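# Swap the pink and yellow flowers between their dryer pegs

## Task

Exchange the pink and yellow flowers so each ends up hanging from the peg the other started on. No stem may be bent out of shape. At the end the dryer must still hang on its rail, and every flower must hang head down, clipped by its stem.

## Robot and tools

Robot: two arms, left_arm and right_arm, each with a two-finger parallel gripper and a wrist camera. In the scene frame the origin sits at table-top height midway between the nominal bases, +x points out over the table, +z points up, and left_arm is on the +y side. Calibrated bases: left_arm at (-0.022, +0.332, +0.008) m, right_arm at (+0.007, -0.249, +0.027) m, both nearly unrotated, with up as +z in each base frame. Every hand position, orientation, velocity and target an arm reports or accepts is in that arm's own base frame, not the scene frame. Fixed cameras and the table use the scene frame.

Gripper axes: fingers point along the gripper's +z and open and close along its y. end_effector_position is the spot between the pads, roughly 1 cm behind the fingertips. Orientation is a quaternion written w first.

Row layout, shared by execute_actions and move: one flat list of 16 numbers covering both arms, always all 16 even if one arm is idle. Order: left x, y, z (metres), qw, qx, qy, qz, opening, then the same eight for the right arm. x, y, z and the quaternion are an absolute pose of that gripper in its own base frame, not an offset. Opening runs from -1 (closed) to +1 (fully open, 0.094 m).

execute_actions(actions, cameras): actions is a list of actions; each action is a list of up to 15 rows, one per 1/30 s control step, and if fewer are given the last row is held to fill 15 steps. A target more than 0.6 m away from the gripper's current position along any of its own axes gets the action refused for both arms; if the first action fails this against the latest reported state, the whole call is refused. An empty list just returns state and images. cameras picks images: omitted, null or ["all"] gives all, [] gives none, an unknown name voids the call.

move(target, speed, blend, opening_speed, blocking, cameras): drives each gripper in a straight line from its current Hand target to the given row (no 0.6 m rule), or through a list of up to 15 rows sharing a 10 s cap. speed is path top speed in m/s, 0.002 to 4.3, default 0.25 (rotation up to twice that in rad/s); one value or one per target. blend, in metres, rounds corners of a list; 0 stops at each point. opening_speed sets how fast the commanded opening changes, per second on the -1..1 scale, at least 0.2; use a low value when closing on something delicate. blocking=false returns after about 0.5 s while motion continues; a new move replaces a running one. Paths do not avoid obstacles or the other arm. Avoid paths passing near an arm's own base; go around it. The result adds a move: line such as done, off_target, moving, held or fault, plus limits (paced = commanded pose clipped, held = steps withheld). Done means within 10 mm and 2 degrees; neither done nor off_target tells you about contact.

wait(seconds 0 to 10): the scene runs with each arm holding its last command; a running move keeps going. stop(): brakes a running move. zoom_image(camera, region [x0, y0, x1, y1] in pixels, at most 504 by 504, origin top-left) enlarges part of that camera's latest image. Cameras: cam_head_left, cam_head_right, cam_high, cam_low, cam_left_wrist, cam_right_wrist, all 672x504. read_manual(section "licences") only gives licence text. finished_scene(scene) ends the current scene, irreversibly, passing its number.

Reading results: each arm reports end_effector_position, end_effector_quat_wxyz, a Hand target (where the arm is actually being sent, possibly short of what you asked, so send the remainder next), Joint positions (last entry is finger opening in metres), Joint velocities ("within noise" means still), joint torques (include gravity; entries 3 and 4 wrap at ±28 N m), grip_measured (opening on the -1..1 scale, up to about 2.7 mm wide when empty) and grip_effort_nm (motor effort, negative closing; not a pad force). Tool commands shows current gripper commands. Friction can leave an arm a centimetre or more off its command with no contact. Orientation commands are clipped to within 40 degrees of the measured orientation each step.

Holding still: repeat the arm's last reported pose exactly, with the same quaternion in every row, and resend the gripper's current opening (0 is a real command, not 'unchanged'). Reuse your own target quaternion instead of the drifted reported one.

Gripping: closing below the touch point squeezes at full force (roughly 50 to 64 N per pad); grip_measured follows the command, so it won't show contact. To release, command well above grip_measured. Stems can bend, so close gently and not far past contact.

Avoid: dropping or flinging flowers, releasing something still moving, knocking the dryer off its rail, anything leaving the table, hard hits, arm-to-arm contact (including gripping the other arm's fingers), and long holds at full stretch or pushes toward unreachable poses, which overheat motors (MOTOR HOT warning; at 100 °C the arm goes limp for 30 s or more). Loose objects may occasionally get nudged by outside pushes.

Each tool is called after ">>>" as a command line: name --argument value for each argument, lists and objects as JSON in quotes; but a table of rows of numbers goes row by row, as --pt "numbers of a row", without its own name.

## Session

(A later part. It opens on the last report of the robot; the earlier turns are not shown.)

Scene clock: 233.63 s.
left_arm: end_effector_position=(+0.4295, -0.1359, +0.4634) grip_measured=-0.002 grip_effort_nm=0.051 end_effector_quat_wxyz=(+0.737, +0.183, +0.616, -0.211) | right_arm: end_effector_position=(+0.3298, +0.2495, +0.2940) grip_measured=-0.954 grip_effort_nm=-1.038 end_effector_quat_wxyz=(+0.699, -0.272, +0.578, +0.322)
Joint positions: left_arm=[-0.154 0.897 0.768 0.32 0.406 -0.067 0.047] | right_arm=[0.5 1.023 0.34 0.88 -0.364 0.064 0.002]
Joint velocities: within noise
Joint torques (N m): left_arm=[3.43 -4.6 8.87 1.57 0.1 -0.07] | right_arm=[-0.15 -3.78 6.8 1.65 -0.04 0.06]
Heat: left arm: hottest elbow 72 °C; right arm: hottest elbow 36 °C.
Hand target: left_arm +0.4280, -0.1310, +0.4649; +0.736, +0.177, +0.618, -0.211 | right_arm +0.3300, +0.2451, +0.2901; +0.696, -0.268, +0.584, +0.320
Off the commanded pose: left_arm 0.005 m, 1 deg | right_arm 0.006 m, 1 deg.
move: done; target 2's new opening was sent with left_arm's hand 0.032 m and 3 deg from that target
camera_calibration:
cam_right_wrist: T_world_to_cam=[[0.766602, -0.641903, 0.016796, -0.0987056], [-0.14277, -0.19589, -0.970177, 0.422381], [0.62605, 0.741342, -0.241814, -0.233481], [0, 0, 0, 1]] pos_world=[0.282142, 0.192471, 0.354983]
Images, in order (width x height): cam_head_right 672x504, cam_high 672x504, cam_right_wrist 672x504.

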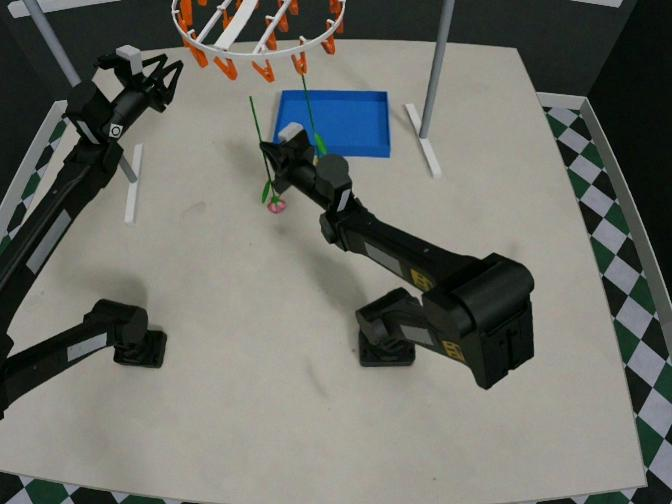

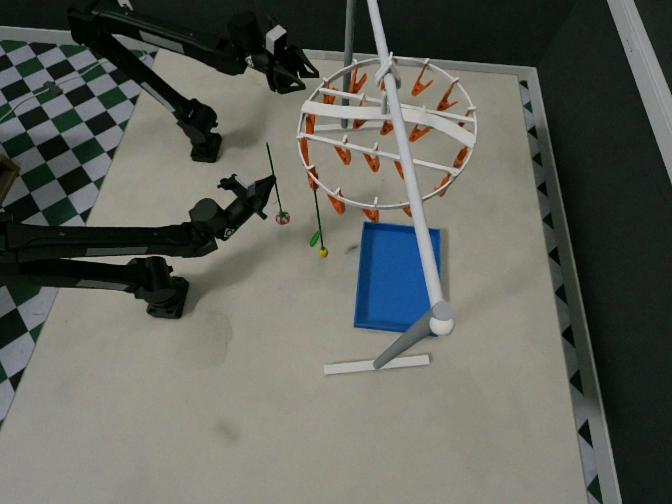

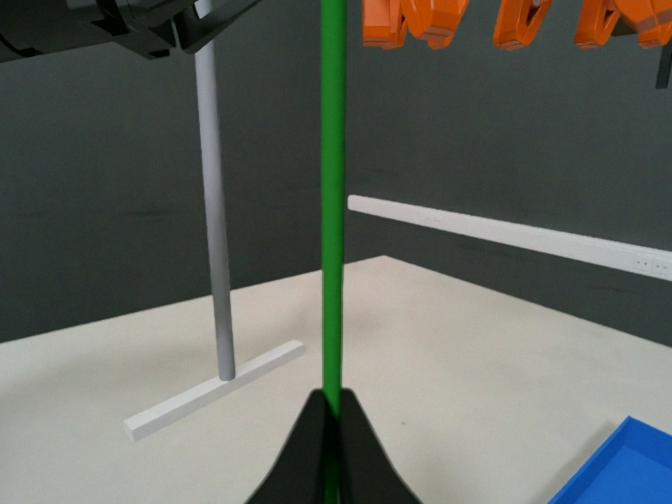

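>>> move --pt "0.33 0.06 0.4 0.766 0 0.643 0 0.0 0.28 0.22 0.29 0.6959 -0.2686 0.584 0.3201 -1" --pt "0.33 0.06 0.4 0.766 0 0.643 0 0.0 0.28 0.22 0.29 0 0.0567 0.9984 0 -1" --pt "0.33 0.06 0.4 0.766 0 0.643 0 0.0 0.28 0.22 0.05 0 0.0567 0.9984 0 -1" --speed '[0.3,0.9,0.25]' --cameras '["cam_high","cam_right_wrist","cam_head_right"]'

Scene clock: 241.90 s.
left_arm: end_effector_position=(+0.3328, +0.0573, +0.3984) grip_measured=-0.002 grip_effort_nm=0.051 end_effector_quat_wxyz=(+0.766, +0.003, +0.643, -0.003) | right_arm: end_effector_position=(+0.2780, +0.2222, +0.0537) grip_measured=-0.954 grip_effort_nm=-1.038 end_effector_quat_wxyz=(+0.001, +0.044, +0.999, +0.000)
Joint positions: left_arm=[0.348 0.487 0.454 0.218 0.351 -0.063 0.047] | right_arm=[0.677 1.441 0.842 -0.971 0.003 0.765 0.002]
Joint velocities: within noise
Joint torques (N m): left_arm=[3.37 -0.32 9.07 1.59 0.11 0.04] | right_arm=[0.03 -9.05 6.28 0.69 -0.05 0.18]
Heat: left arm: hottest elbow 69 °C; right arm: hottest elbow 37 °C.
Hand target: left_arm +0.3301, +0.0599, +0.3999; +0.766, +0.000, +0.643, +0.000 | right_arm +0.2800, +0.2200, +0.0501; +0.000, +0.057, +0.998, +0.000
Off the commanded pose: left_arm 0.004 m, 1 deg | right_arm 0.005 m, 1 deg.
move: done
camera_calibration:
cam_right_wrist: T_world_to_cam=[[-0.0794862, -0.996824, -0.004867, 0.242718], [-0.908076, 0.0703938, 0.412846, 0.255891], [-0.411193, 0.0372352, -0.910788, 0.241936], [0, 0, 0, 1]] pos_world=[0.351143, 0.214925, 0.11589]
Images, in order (width x height): cam_head_right 672x504, cam_high 672x504, cam_right_wrist 672x504.

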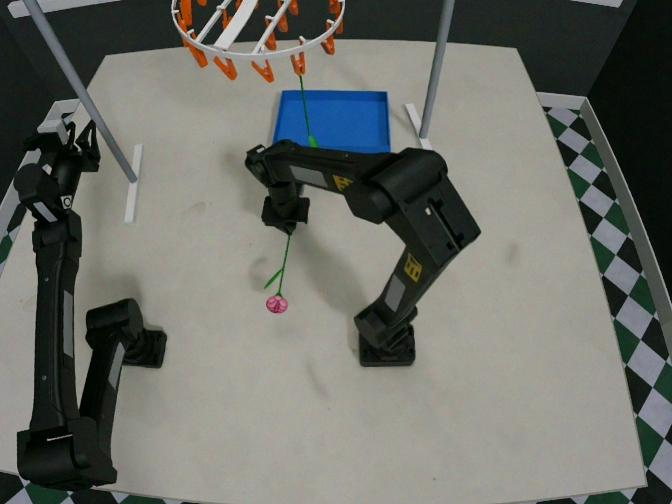

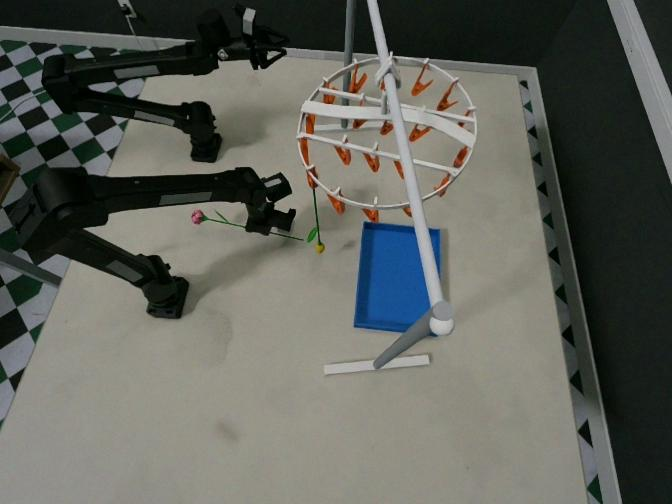

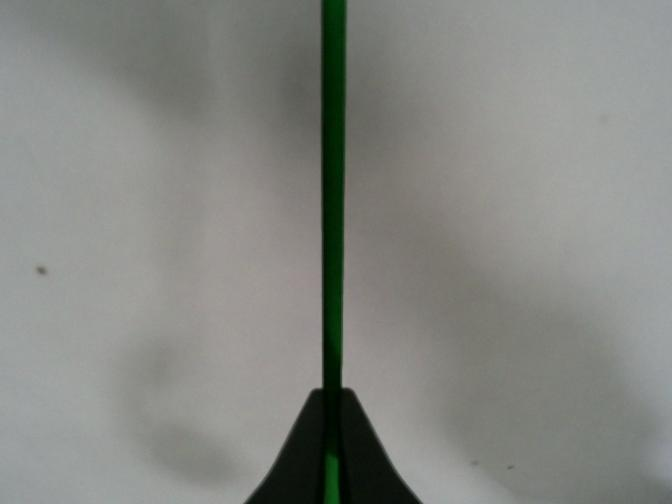

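>>> move --pt "0.33 0.06 0.4 0.766 0 0.643 0 0.0 0.28 0.22 -0.005 0 0.0567 0.9984 0 -1" --pt "0.33 0.06 0.4 0.766 0 0.643 0 0.0 0.28 0.22 -0.016 0 0.0567 0.9984 0 -1" --speed '[0.15,0.03]' --cameras '["cam_right_wrist","cam_low"]'

>>> zoom_image --camera "cam_low" --region '[336, 150, 588, 340]'

Scene clock: 247.13 s.
left_arm: end_effector_position=(+0.3328, +0.0573, +0.3984) grip_measured=-0.002 grip_effort_nm=0.051 end_effector_quat_wxyz=(+0.766, +0.003, +0.643, -0.003) | right_arm: end_effector_position=(+0.2826, +0.2258, -0.0072) grip_measured=-0.954 grip_effort_nm=-1.033 end_effector_quat_wxyz=(+0.007, +0.045, +0.999, +0.005)
Joint positions: left_arm=[0.348 0.487 0.454 0.218 0.351 -0.063 0.047] | right_arm=[0.677 1.566 0.778 -0.765 0.003 0.767 0.002]
Joint velocities: within noise
Joint torques (N m): left_arm=[3.37 -0.32 9.1 1.59 0.11 0.03] | right_arm=[-0.09 -9.52 4.77 0.8 -0.05 0.19]
Heat: left arm: hottest elbow 68 °C; right arm: hottest elbow 37 °C.
Hand target: left_arm +0.3301, +0.0599, +0.3999; +0.766, +0.000, +0.643, +0.000 | right_arm +0.2797, +0.2199, -0.0158; +0.000, +0.057, +0.998, +0.000
Off the commanded pose: left_arm 0.004 m, 1 deg | right_arm 0.011 m, 2 deg.
move: off_target (right_arm)
camera_calibration:
cam_right_wrist: T_world_to_cam=[[-0.080908, -0.996595, -0.0158783, 0.246686], [-0.913042, 0.0677167, 0.402204, 0.286809], [-0.399759, 0.0470391, -0.915412, 0.182668], [0, 0, 0, 1]] pos_world=[0.354851, 0.217832, 0.0557779]
Images, in order (width x height): cam_low 672x504, cam_right_wrist 672x504.

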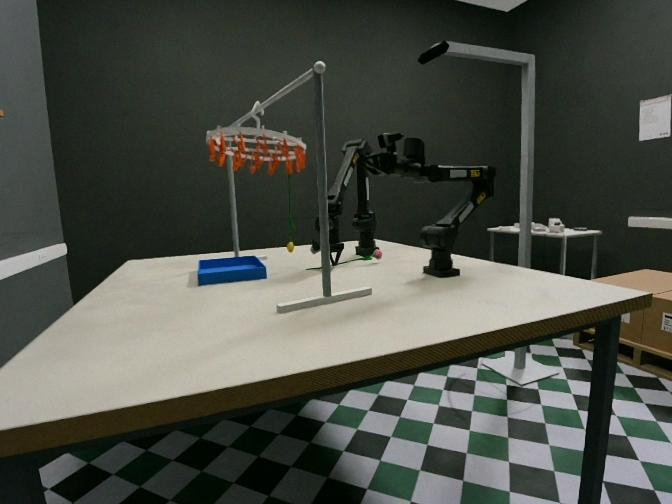

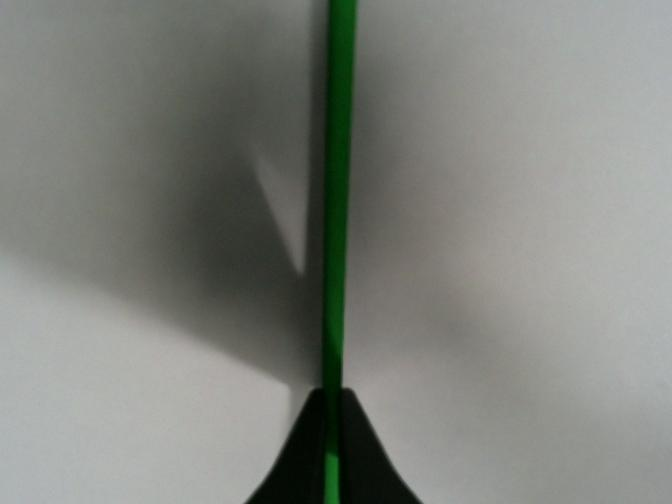

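Scaled by 2.000 from the camera's 672x504 image, which has a finer 960x720 frame.

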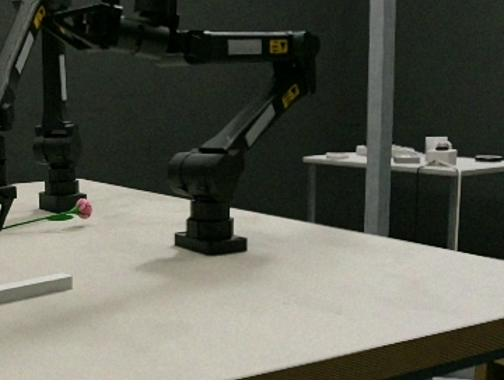

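>>> zoom_image --camera "cam_low" --region '[290, 225, 400, 285]'

>>> zoom_image --camera "cam_high" --region '[170, 180, 330, 280]'

Scaled by 4.582 from the camera's 672x504 image, which has a finer 960x720 frame.

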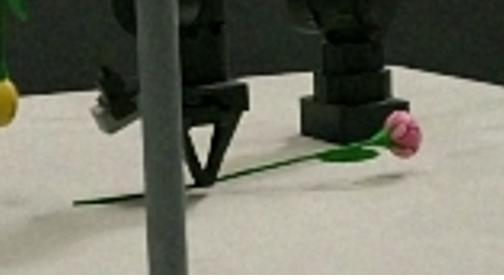

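This scene's latest camera images include none from cam_high. They are from: cam_low, cam_right_wrist. cam_high's image comes with the result of a call that names it in "cameras".

>>> move --pt "0.33 0.06 0.4 0.766 0 0.643 0 0.0 0.28 0.22 -0.012 0.0697 0.0566 0.996 0.004 -1" --speed 0.1 --cameras '["cam_right_wrist","cam_low"]'

>>> zoom_image --camera "cam_low" --region '[290, 225, 400, 285]'

Scene clock: 255.83 s.
left_arm: end_effector_position=(+0.3328, +0.0573, +0.3984) grip_measured=-0.002 grip_effort_nm=0.051 end_effector_quat_wxyz=(+0.766, +0.003, +0.643, -0.003) | right_arm: end_effector_position=(+0.2833, +0.2185, -0.0121) grip_measured=-0.954 grip_effort_nm=-1.033 end_effector_quat_wxyz=(+0.066, +0.053, +0.996, +0.001)
Joint positions: left_arm=[0.348 0.487 0.454 0.218 0.351 -0.063 0.047] | right_arm=[0.701 1.528 0.706 -0.651 0.088 0.802 0.002]
Joint velocities: within noise
Joint torques (N m): left_arm=[3.37 -0.32 9.09 1.59 0.1 0.04] | right_arm=[1.26 -10.81 4.81 0.94 0.19 0.18]
Heat: left arm: hottest elbow 67 °C; right arm: hottest elbow 37 °C.
Hand target: left_arm +0.3301, +0.0599, +0.3999; +0.766, +0.000, +0.643, +0.000 | right_arm +0.2800, +0.2199, -0.0121; +0.069, +0.057, +0.996, +0.004
Off the commanded pose: left_arm 0.004 m, 1 deg | right_arm 0.004 m, 1 deg.
move: done
camera_calibration:
cam_right_wrist: T_world_to_cam=[[-0.0950527, -0.995377, -0.0137363, 0.243103], [-0.952333, 0.0869068, 0.29242, 0.295555], [-0.289874, 0.0408768, -0.956191, 0.148482], [0, 0, 0, 1]] pos_world=[0.347615, 0.210224, 0.0588905]
Images, in order (width x height): cam_low 672x504, cam_right_wrist 672x504.

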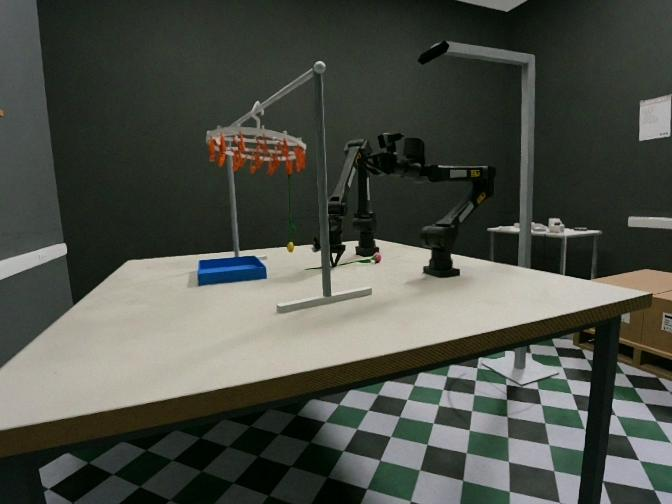

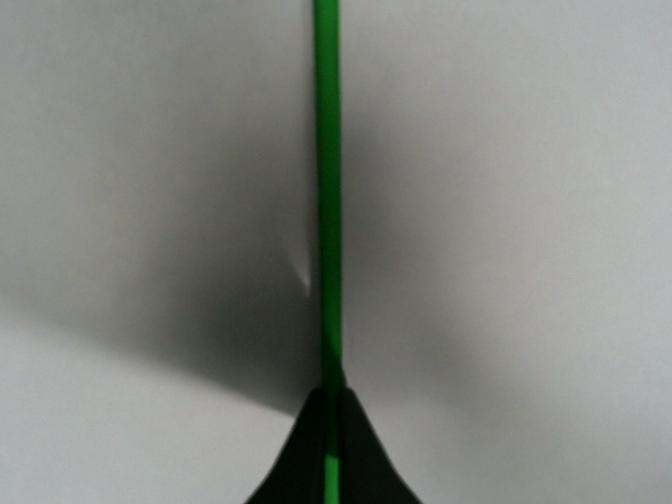

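Scaled by 4.582 from the camera's 672x504 image, which has a finer 960x720 frame.

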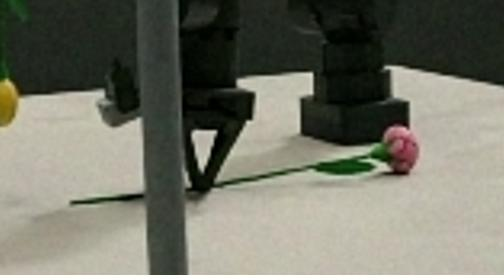

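>>> move --pt "0.33 0.06 0.4 0.766 0 0.643 0 0.0 0.28 0.22 -0.012 0.0697 0.0566 0.996 0.004 -0.55" --pt "0.33 0.06 0.4 0.766 0 0.643 0 0.0 0.27 0.22 0.29 0 0.0567 0.9984 0 -0.55" --speed 0.25 --opening_speed 0.4 --cameras '["cam_high","cam_head_left","cam_head_right"]'

>>> zoom_image --camera "cam_head_left" --region '[280, 20, 400, 160]'

>>> zoom_image --camera "cam_head_right" --region '[250, 30, 370, 170]'

>>> zoom_image --camera "cam_high" --region '[270, 130, 390, 270]'

Scene clock: 263.30 s.
left_arm: end_effector_position=(+0.3328, +0.0573, +0.3984) grip_measured=-0.002 grip_effort_nm=0.051 end_effector_quat_wxyz=(+0.766, +0.003, +0.643, -0.003) | right_arm: end_effector_position=(+0.2577, +0.2140, +0.2732) grip_measured=-0.551 grip_effort_nm=0.066 end_effector_quat_wxyz=(-0.011, +0.054, +0.998, -0.012)
Joint positions: left_arm=[0.348 0.487 0.454 0.218 0.351 -0.063 0.047] | right_arm=[0.696 1.235 1.257 -1.626 0.003 0.804 0.021]
Joint velocities: within noise
Joint torques (N m): left_arm=[3.43 -0.26 9.07 1.59 0.1 0.04] | right_arm=[-0.26 -6.83 12.04 -0.01 -0.05 -0.01]
Heat: left arm: hottest elbow 66 °C; right arm: hottest elbow 37 °C.
Hand target: left_arm +0.3301, +0.0599, +0.3999; +0.766, +0.000, +0.643, +0.000 | right_arm +0.2694, +0.2195, +0.2897; +0.000, +0.057, +0.998, +0.000
Off the commanded pose: left_arm 0.004 m, 1 deg | right_arm 0.022 m, 2 deg.
move: off_target (right_arm)
Images, in order (width x height): cam_head_left 672x504, cam_head_right 672x504, cam_high 672x504.

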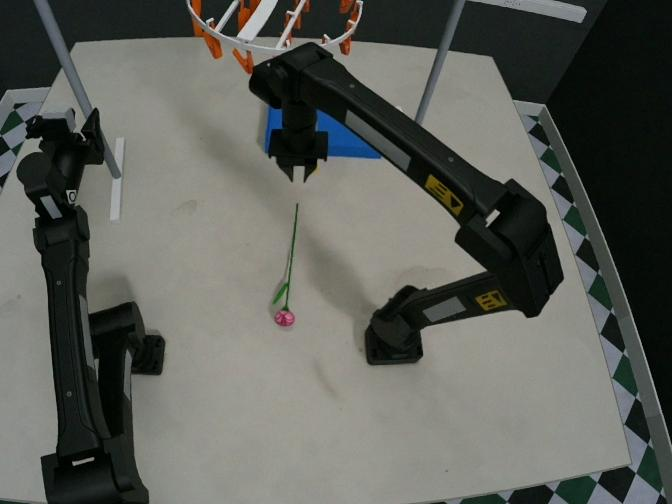

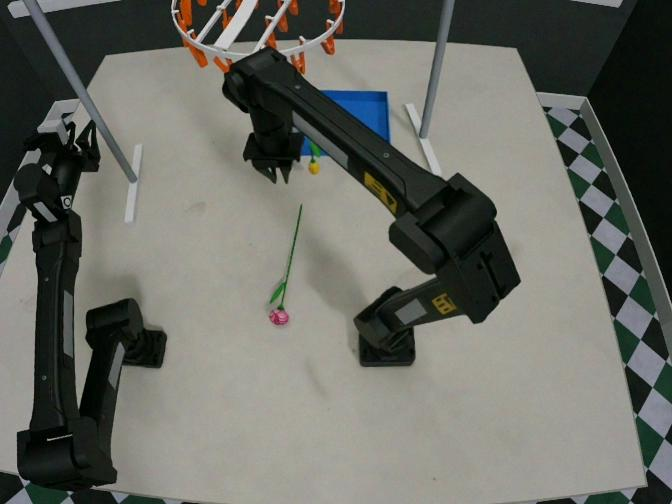

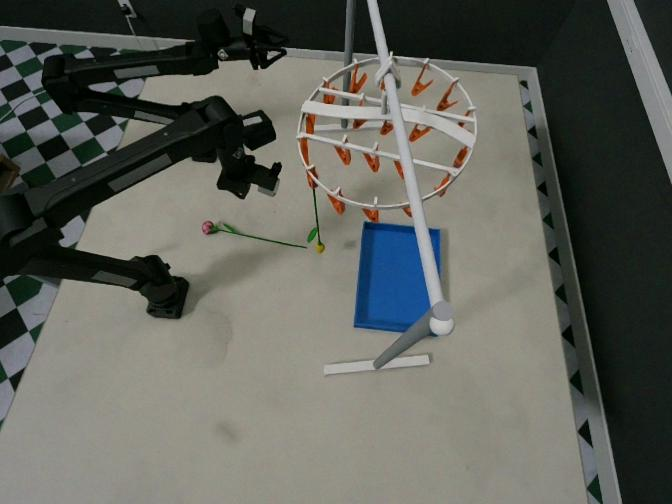

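Scaled by 3.600 from the camera's 672x504 image, which has a finer 960x720 frame.

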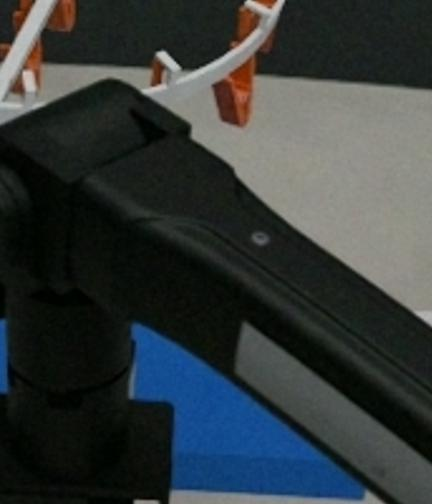

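Scaled by 3.600 from the camera's 672x504 image, which has a finer 960x720 frame.

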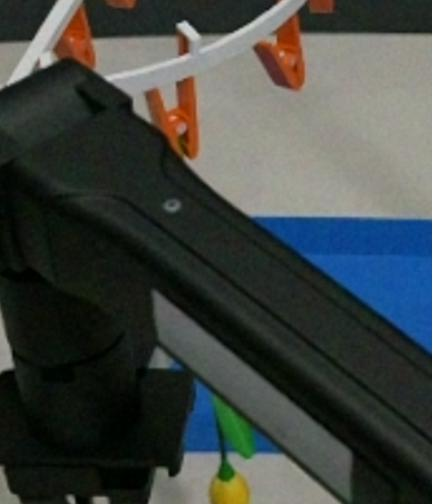

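Scaled by 3.600 from the camera's 672x504 image, which has a finer 960x720 frame.

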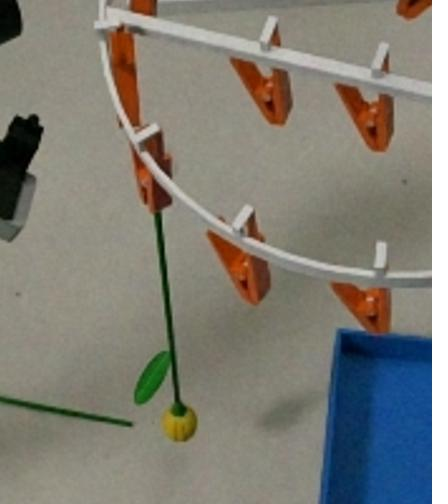

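>>> move --pt "0.33 0.0 0.34 0.6959 0.2686 0.584 -0.3201 0.0 0.28 0.12 0.38 0.766 0 0.643 0 -0.3" --pt "0.33 -0.18 0.30 0.6959 0.2686 0.584 -0.3201 -0.2 0.355 0.095 0.43 0.7363 -0.1772 0.618 0.2112 -0.1" --pt "0.385 -0.318 0.30 0.6959 0.2686 0.584 -0.3201 -0.2 0.355 0.095 0.43 0.7363 -0.1772 0.618 0.2112 -0.1" --speed 0.3 --opening_speed 1 --cameras '["cam_high","cam_left_wrist","cam_right_wrist","cam_head_left"]'

Scene clock: 285.57 s.
left_arm: end_effector_position=(+0.3752, -0.3062, +0.2739) grip_measured=-0.198 grip_effort_nm=-0.125 end_effector_quat_wxyz=(+0.676, +0.267, +0.609, -0.318) | right_arm: end_effector_position=(+0.3502, +0.0978, +0.3897) grip_measured=-0.101 grip_effort_nm=0.071 end_effector_quat_wxyz=(+0.714, -0.178, +0.642, +0.214)
Joint positions: left_arm=[-0.593 1.257 0.486 0.89 0.259 -0.057 0.038] | right_arm=[0.035 0.619 0.502 0.245 -0.523 0.086 0.042]
Joint velocities: within noise
Joint torques (N m): left_arm=[1.85 -5.36 10.47 2.96 -0.09 0.18] | right_arm=[-0.21 1.32 13.86 2.59 -0.02 0.17]
Heat: left arm: hottest elbow 62 °C; right arm: hottest elbow 42 °C.
Hand target: left_arm +0.3833, -0.3167, +0.2999; +0.696, +0.268, +0.584, -0.320 | right_arm +0.3523, +0.0947, +0.4287; +0.736, -0.177, +0.618, +0.211
Off the commanded pose: left_arm 0.030 m, 4 deg | right_arm 0.041 m, 4 deg.
move: off_target (left_arm, right_arm); target 2's new opening was sent with right_arm's hand 0.041 m and 4 deg from that target
camera_calibration:
cam_left_wrist: T_world_to_cam=[[-0.750744, -0.660464, 0.0130789, 0.0757833], [-0.216705, 0.227527, -0.949353, 0.449637], [0.624037, -0.715555, -0.31394, -0.276741], [0, 0, 0, 1]] pos_world=[0.327029, -0.250276, 0.338993]
cam_right_wrist: T_world_to_cam=[[0.538622, -0.842465, -0.0117797, -0.102699], [-0.268392, -0.158307, -0.950213, 0.520975], [0.798657, 0.514967, -0.311378, -0.121806], [0, 0, 0, 1]] pos_world=[0.292422, 0.0586802, 0.455899]
Images, in order (width x height): cam_head_left 672x504, cam_high 672x504, cam_left_wrist 672x504, cam_right_wrist 672x504.

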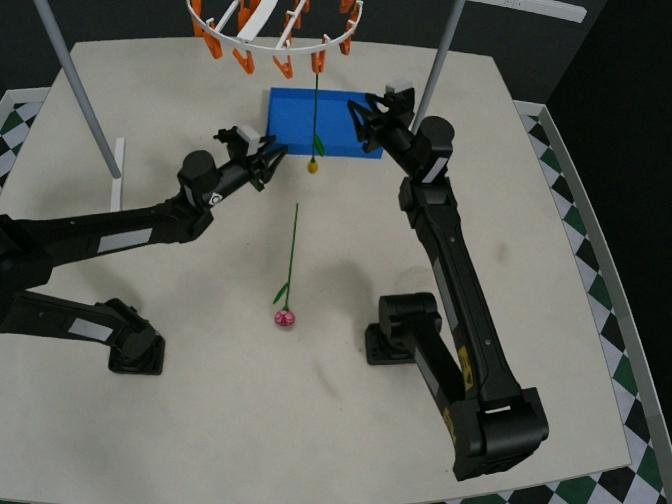

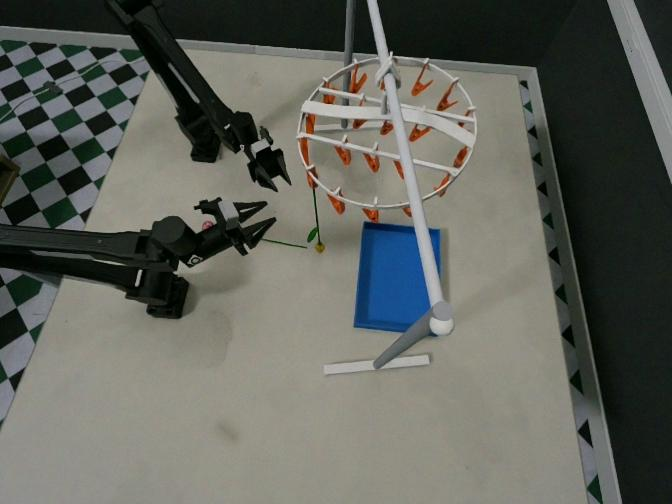

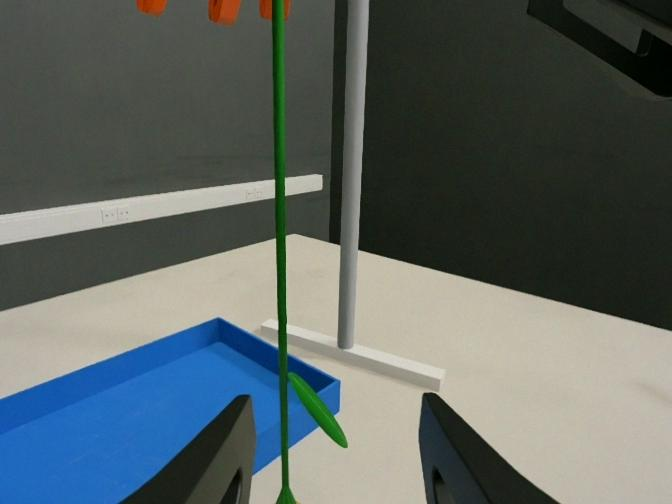

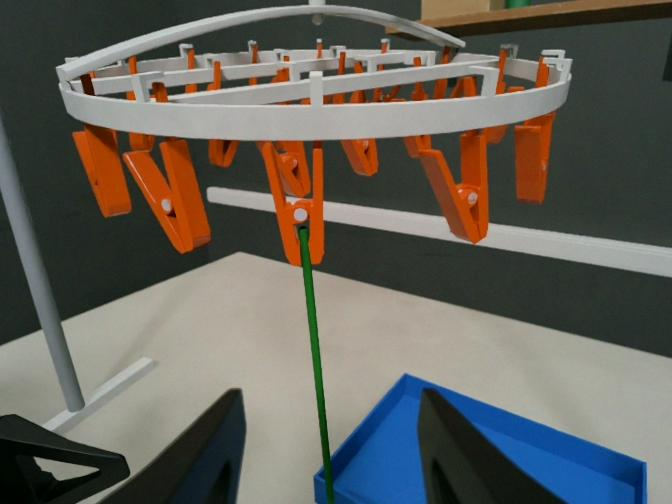

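>>> move --pt "0.408 -0.301 0.304 0.6959 0.2686 0.584 -0.3201 -0.2 0.348 0.11 0.455 0.7363 -0.1772 0.618 0.2112 -0.1" --pt "0.464 -0.366 0.304 0.6959 0.2686 0.584 -0.3201 -0.2 0.403 0.147 0.46 0.7363 -0.1772 0.618 0.2112 -0.1" --speed 0.15 --cameras '["cam_high","cam_left_wrist","cam_right_wrist"]'

Scene clock: 297.73 s.
left_arm: end_effector_position=(+0.4543, -0.3534, +0.2822) grip_measured=-0.198 grip_effort_nm=-0.120 end_effector_quat_wxyz=(+0.680, +0.267, +0.604, -0.318) | right_arm: end_effector_position=(+0.3988, +0.1416, +0.4202) grip_measured=-0.101 grip_effort_nm=0.076 end_effector_quat_wxyz=(+0.712, -0.167, +0.647, +0.215)
Joint positions: left_arm=[-0.58 1.489 0.731 0.89 0.271 -0.056 0.038] | right_arm=[0.207 0.8 0.652 0.262 -0.337 0.078 0.042]
Joint velocities: within noise
Joint torques (N m): left_arm=[1.85 -8.12 10.55 2.51 -0.09 0.14] | right_arm=[1.44 -1.26 13.86 2.63 0.11 -0.13]
Heat: left arm: hottest elbow 60 °C; right arm: hottest elbow 43 °C.
Hand target: left_arm +0.4625, -0.3649, +0.3040; +0.696, +0.269, +0.584, -0.320 | right_arm +0.4003, +0.1460, +0.4589; +0.736, -0.177, +0.618, +0.211
Off the commanded pose: left_arm 0.027 m, 3 deg | right_arm 0.040 m, 4 deg.
move: off_target (left_arm, right_arm)
camera_calibration:
cam_left_wrist: T_world_to_cam=[[-0.750704, -0.6606, 0.00717717, 0.105416], [-0.204938, 0.222535, -0.953142, 0.479452], [0.628048, -0.716998, -0.30244, -0.36293], [0, 0, 0, 1]] pos_world=[0.405331, -0.297277, 0.346464]
cam_right_wrist: T_world_to_cam=[[0.527405, -0.849074, -0.0302899, -0.0784441], [-0.282493, -0.141625, -0.948757, 0.572544], [0.801275, 0.508936, -0.314551, -0.17248], [0, 0, 0, 1]] pos_world=[0.341315, 0.102263, 0.486575]
Images, in order (width x height): cam_high 672x504, cam_left_wrist 672x504, cam_right_wrist 672x504.

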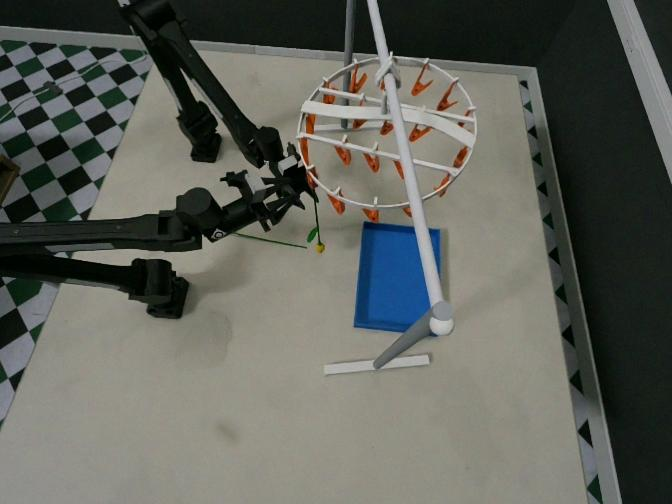

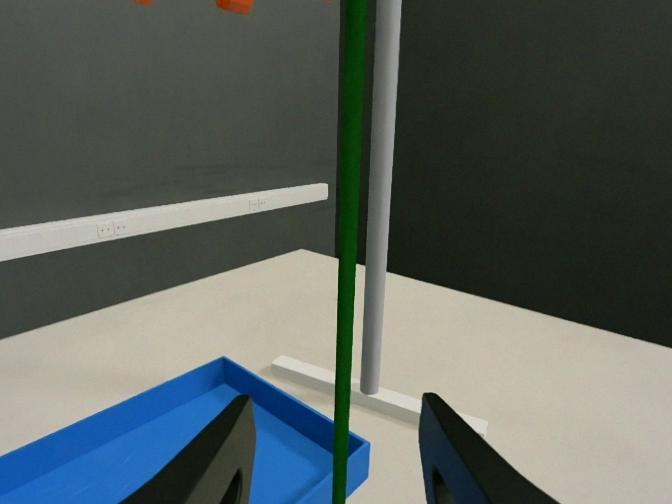

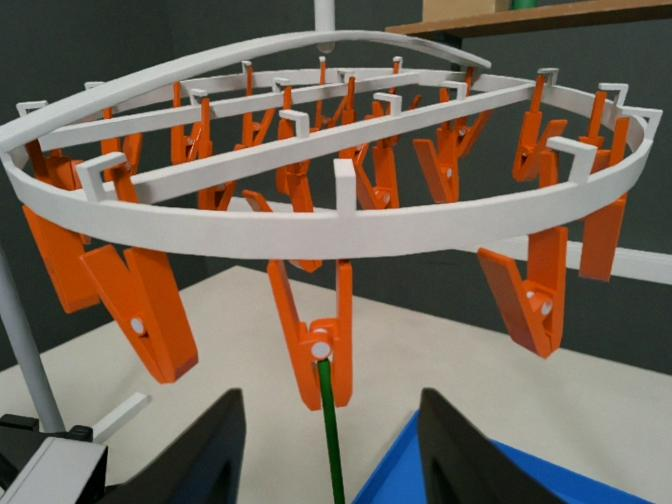

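>>> move --pt "0.463 -0.370 0.304 0.6959 0.2686 0.584 -0.3201 -0.2 0.431 0.172 0.455 0.7363 -0.1772 0.618 0.2112 -0.1" --speed 0.08 --cameras '["cam_high","cam_left_wrist","cam_right_wrist"]'

Scene clock: 306.23 s.
left_arm: end_effector_position=(+0.4537, -0.3557, +0.2806) grip_measured=-0.198 grip_effort_nm=-0.129 end_effector_quat_wxyz=(+0.679, +0.266, +0.606, -0.317) | right_arm: end_effector_position=(+0.4255, +0.1656, +0.4160) grip_measured=-0.101 grip_effort_nm=0.076 end_effector_quat_wxyz=(+0.713, -0.169, +0.646, +0.214)
Joint positions: left_arm=[-0.587 1.493 0.731 0.89 0.262 -0.056 0.038] | right_arm=[0.269 0.91 0.694 0.327 -0.276 0.066 0.042]
Joint velocities: within noise
Joint torques (N m): left_arm=[1.67 -8.41 10.74 2.47 -0.1 0.16] | right_arm=[1.32 -3.19 13.71 2.65 0.11 -0.13]
Heat: left arm: hottest elbow 60 °C; right arm: hottest elbow 44 °C.
Hand target: left_arm +0.4614, -0.3688, +0.3038; +0.696, +0.268, +0.584, -0.320 | right_arm +0.4284, +0.1708, +0.4540; +0.736, -0.177, +0.618, +0.211
Off the commanded pose: left_arm 0.029 m, 3 deg | right_arm 0.040 m, 4 deg.
move: off_target (left_arm, right_arm)
camera_calibration:
cam_left_wrist: T_world_to_cam=[[-0.748938, -0.662578, 0.00912259, 0.101481], [-0.20856, 0.222632, -0.952333, 0.479772], [0.628963, -0.71514, -0.304925, -0.363717], [0, 0, 0, 1]] pos_world=[0.404829, -0.299682, 0.345071]
cam_right_wrist: T_world_to_cam=[[0.527347, -0.84925, -0.0260686, -0.0740125], [-0.281101, -0.145434, -0.948594, 0.579439], [0.801803, 0.507566, -0.315419, -0.207163], [0, 0, 0, 1]] pos_world=[0.368015, 0.126563, 0.48238]
Images, in order (width x height): cam_high 672x504, cam_left_wrist 672x504, cam_right_wrist 672x504.

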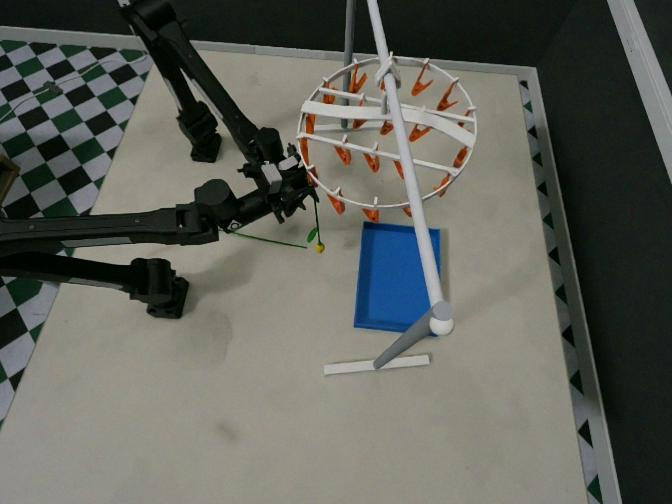

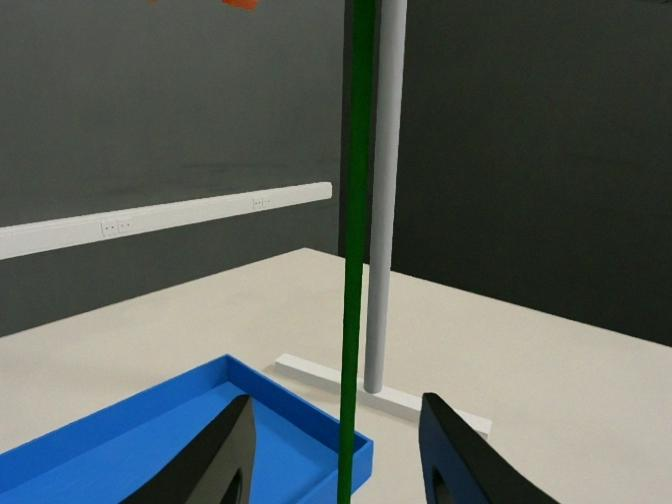

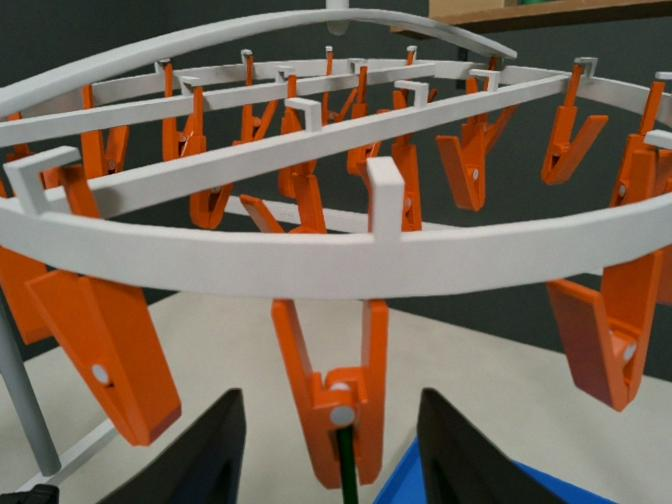

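>>> move --pt "0.4585 -0.374 0.304 0.6959 0.2686 0.584 -0.3201 -0.2 0.4445 0.181 0.455 0.7363 -0.1772 0.618 0.2112 -0.1" --speed 0.08 --cameras '["cam_high","cam_left_wrist","cam_right_wrist"]'

>>> zoom_image --camera "cam_high" --region '[270, 140, 370, 220]'

Scene clock: 310.97 s.
left_arm: end_effector_position=(+0.4502, -0.3607, +0.2807) grip_measured=-0.198 grip_effort_nm=-0.125 end_effector_quat_wxyz=(+0.679, +0.266, +0.606, -0.318) | right_arm: end_effector_position=(+0.4385, +0.1742, +0.4161) grip_measured=-0.101 grip_effort_nm=0.076 end_effector_quat_wxyz=(+0.713, -0.170, +0.647, +0.213)
Joint positions: left_arm=[-0.601 1.493 0.731 0.89 0.248 -0.055 0.038] | right_arm=[0.285 0.958 0.721 0.347 -0.261 0.063 0.042]
Joint velocities: within noise
Joint torques (N m): left_arm=[1.73 -8.7 10.51 2.45 -0.09 0.17] | right_arm=[1.2 -3.84 13.68 2.67 0.11 -0.14]
Heat: left arm: hottest elbow 60 °C; right arm: hottest elbow 46 °C.
Hand target: left_arm +0.4570, -0.3730, +0.3039; +0.696, +0.268, +0.584, -0.320 | right_arm +0.4417, +0.1799, +0.4540; +0.736, -0.177, +0.618, +0.211
Off the commanded pose: left_arm 0.028 m, 3 deg | right_arm 0.040 m, 4 deg.
move: off_target (left_arm, right_arm)
camera_calibration:
cam_left_wrist: T_world_to_cam=[[-0.749718, -0.661687, 0.00960644, 0.0961073], [-0.208388, 0.222284, -0.952452, 0.48002], [0.62809, -0.716072, -0.304539, -0.365148], [0, 0, 0, 1]] pos_world=[0.401429, -0.30458, 0.345071]
cam_right_wrist: T_world_to_cam=[[0.527511, -0.849181, -0.0249672, -0.0741623], [-0.281012, -0.146679, -0.948429, 0.584589], [0.801726, 0.507323, -0.316005, -0.221543], [0, 0, 0, 1]] pos_world=[0.381015, 0.135164, 0.48258]
Images, in order (width x height): cam_high 672x504, cam_left_wrist 672x504, cam_right_wrist 672x504.

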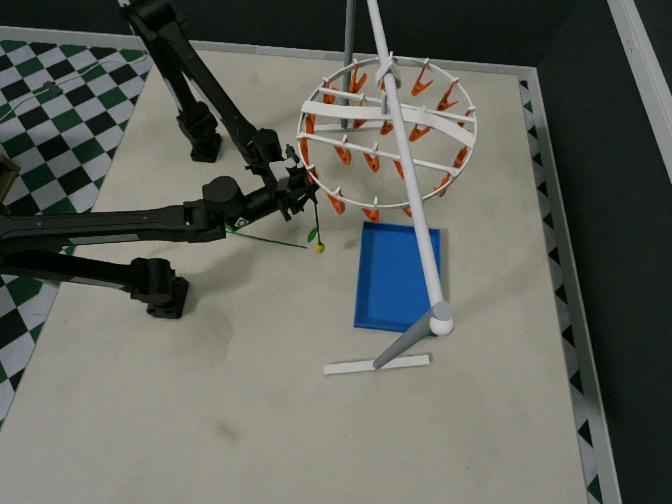

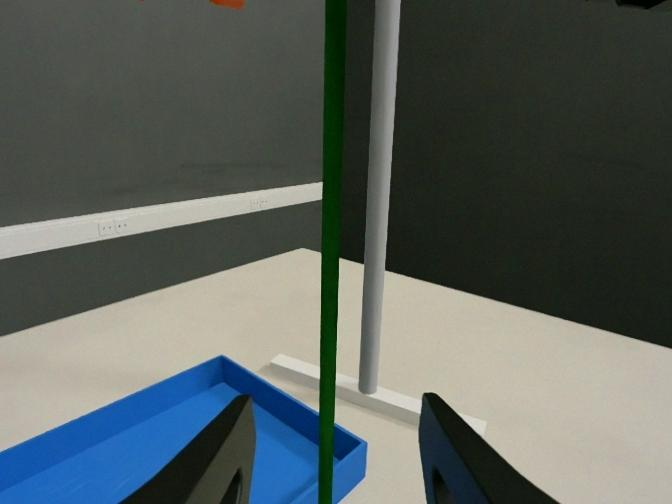

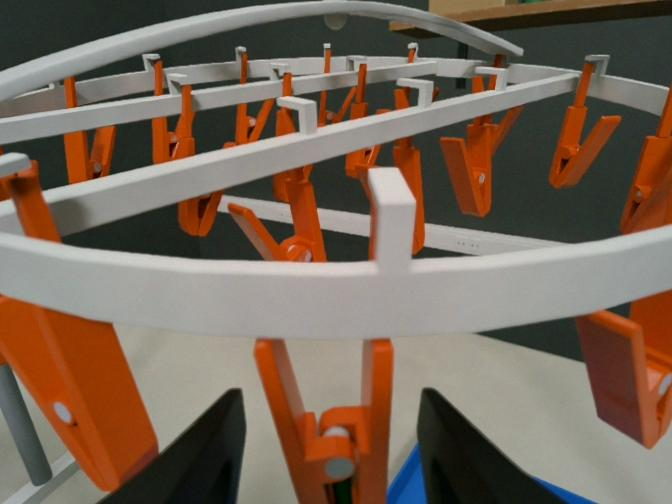

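Scaled by 5.040 from the camera's 672x504 image, which has a finer 960x720 frame.

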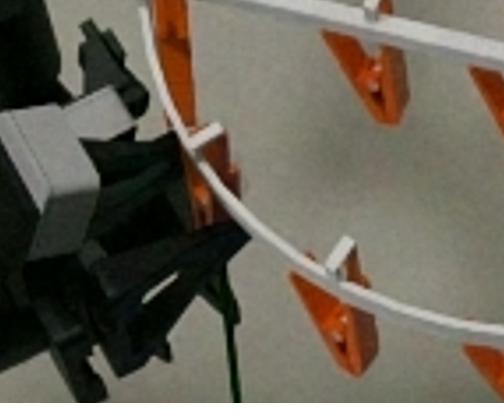

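>>> move --pt "0.4645 -0.378 0.304 0.6959 0.2686 0.584 -0.3201 -0.2 0.4525 0.188 0.455 0.7363 -0.1772 0.618 0.2112 -0.1" --speed 0.08 --cameras '["cam_high","cam_left_wrist","cam_right_wrist"]'

>>> zoom_image --camera "cam_high" --region '[270, 140, 370, 220]'

Scene clock: 314.23 s.
left_arm: end_effector_position=(+0.4556, -0.3643, +0.2829) grip_measured=-0.198 grip_effort_nm=-0.120 end_effector_quat_wxyz=(+0.681, +0.266, +0.603, -0.317) | right_arm: end_effector_position=(+0.4462, +0.1808, +0.4160) grip_measured=-0.101 grip_effort_nm=0.071 end_effector_quat_wxyz=(+0.712, -0.170, +0.647, +0.213)
Joint positions: left_arm=[-0.601 1.506 0.75 0.89 0.248 -0.054 0.038] | right_arm=[0.298 0.988 0.739 0.359 -0.248 0.061 0.042]
Joint velocities: within noise
Joint torques (N m): left_arm=[1.73 -8.64 10.59 2.35 -0.07 0.16] | right_arm=[1.49 -4.37 13.67 2.62 0.11 -0.12]
Heat: left arm: hottest elbow 60 °C; right arm: hottest elbow 47 °C.
Hand target: left_arm +0.4630, -0.3770, +0.3039; +0.696, +0.268, +0.584, -0.320 | right_arm +0.4498, +0.1868, +0.4541; +0.736, -0.177, +0.618, +0.211
Off the commanded pose: left_arm 0.027 m, 3 deg | right_arm 0.040 m, 4 deg.
move: off_target (left_arm, right_arm)
camera_calibration:
cam_left_wrist: T_world_to_cam=[[-0.749422, -0.66205, 0.00757439, 0.097995], [-0.203808, 0.21979, -0.95402, 0.481457], [0.629944, -0.716507, -0.299647, -0.372836], [0, 0, 0, 1]] pos_world=[0.40643, -0.308082, 0.346859]
cam_right_wrist: T_world_to_cam=[[0.527346, -0.849302, -0.0243108, -0.0727177], [-0.281052, -0.147365, -0.948311, 0.587763], [0.80182, 0.506921, -0.316411, -0.230819], [0, 0, 0, 1]] pos_world=[0.388615, 0.141864, 0.482581]
Images, in order (width x height): cam_high 672x504, cam_left_wrist 672x504, cam_right_wrist 672x504.

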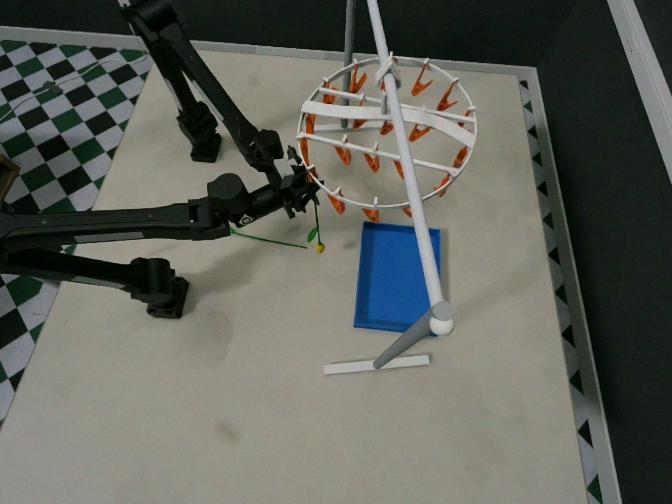

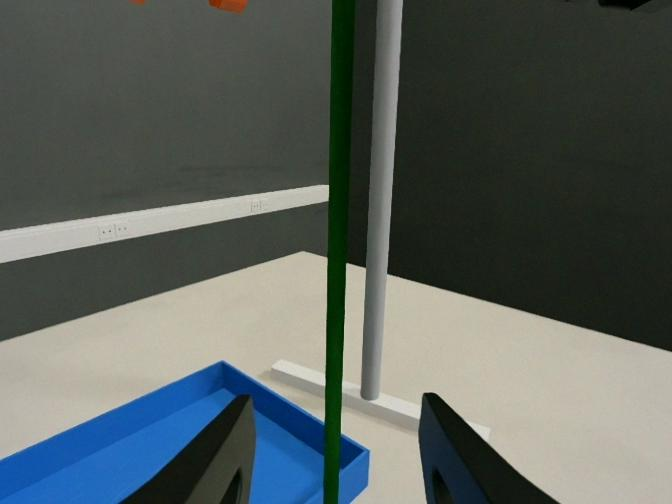

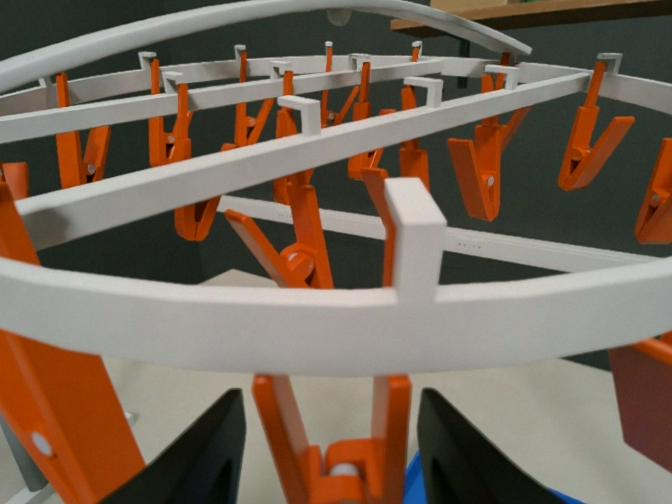

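Scaled by 5.040 from the camera's 672x504 image, which has a finer 960x720 frame.

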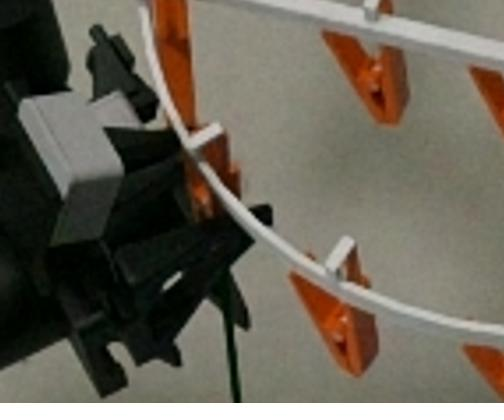

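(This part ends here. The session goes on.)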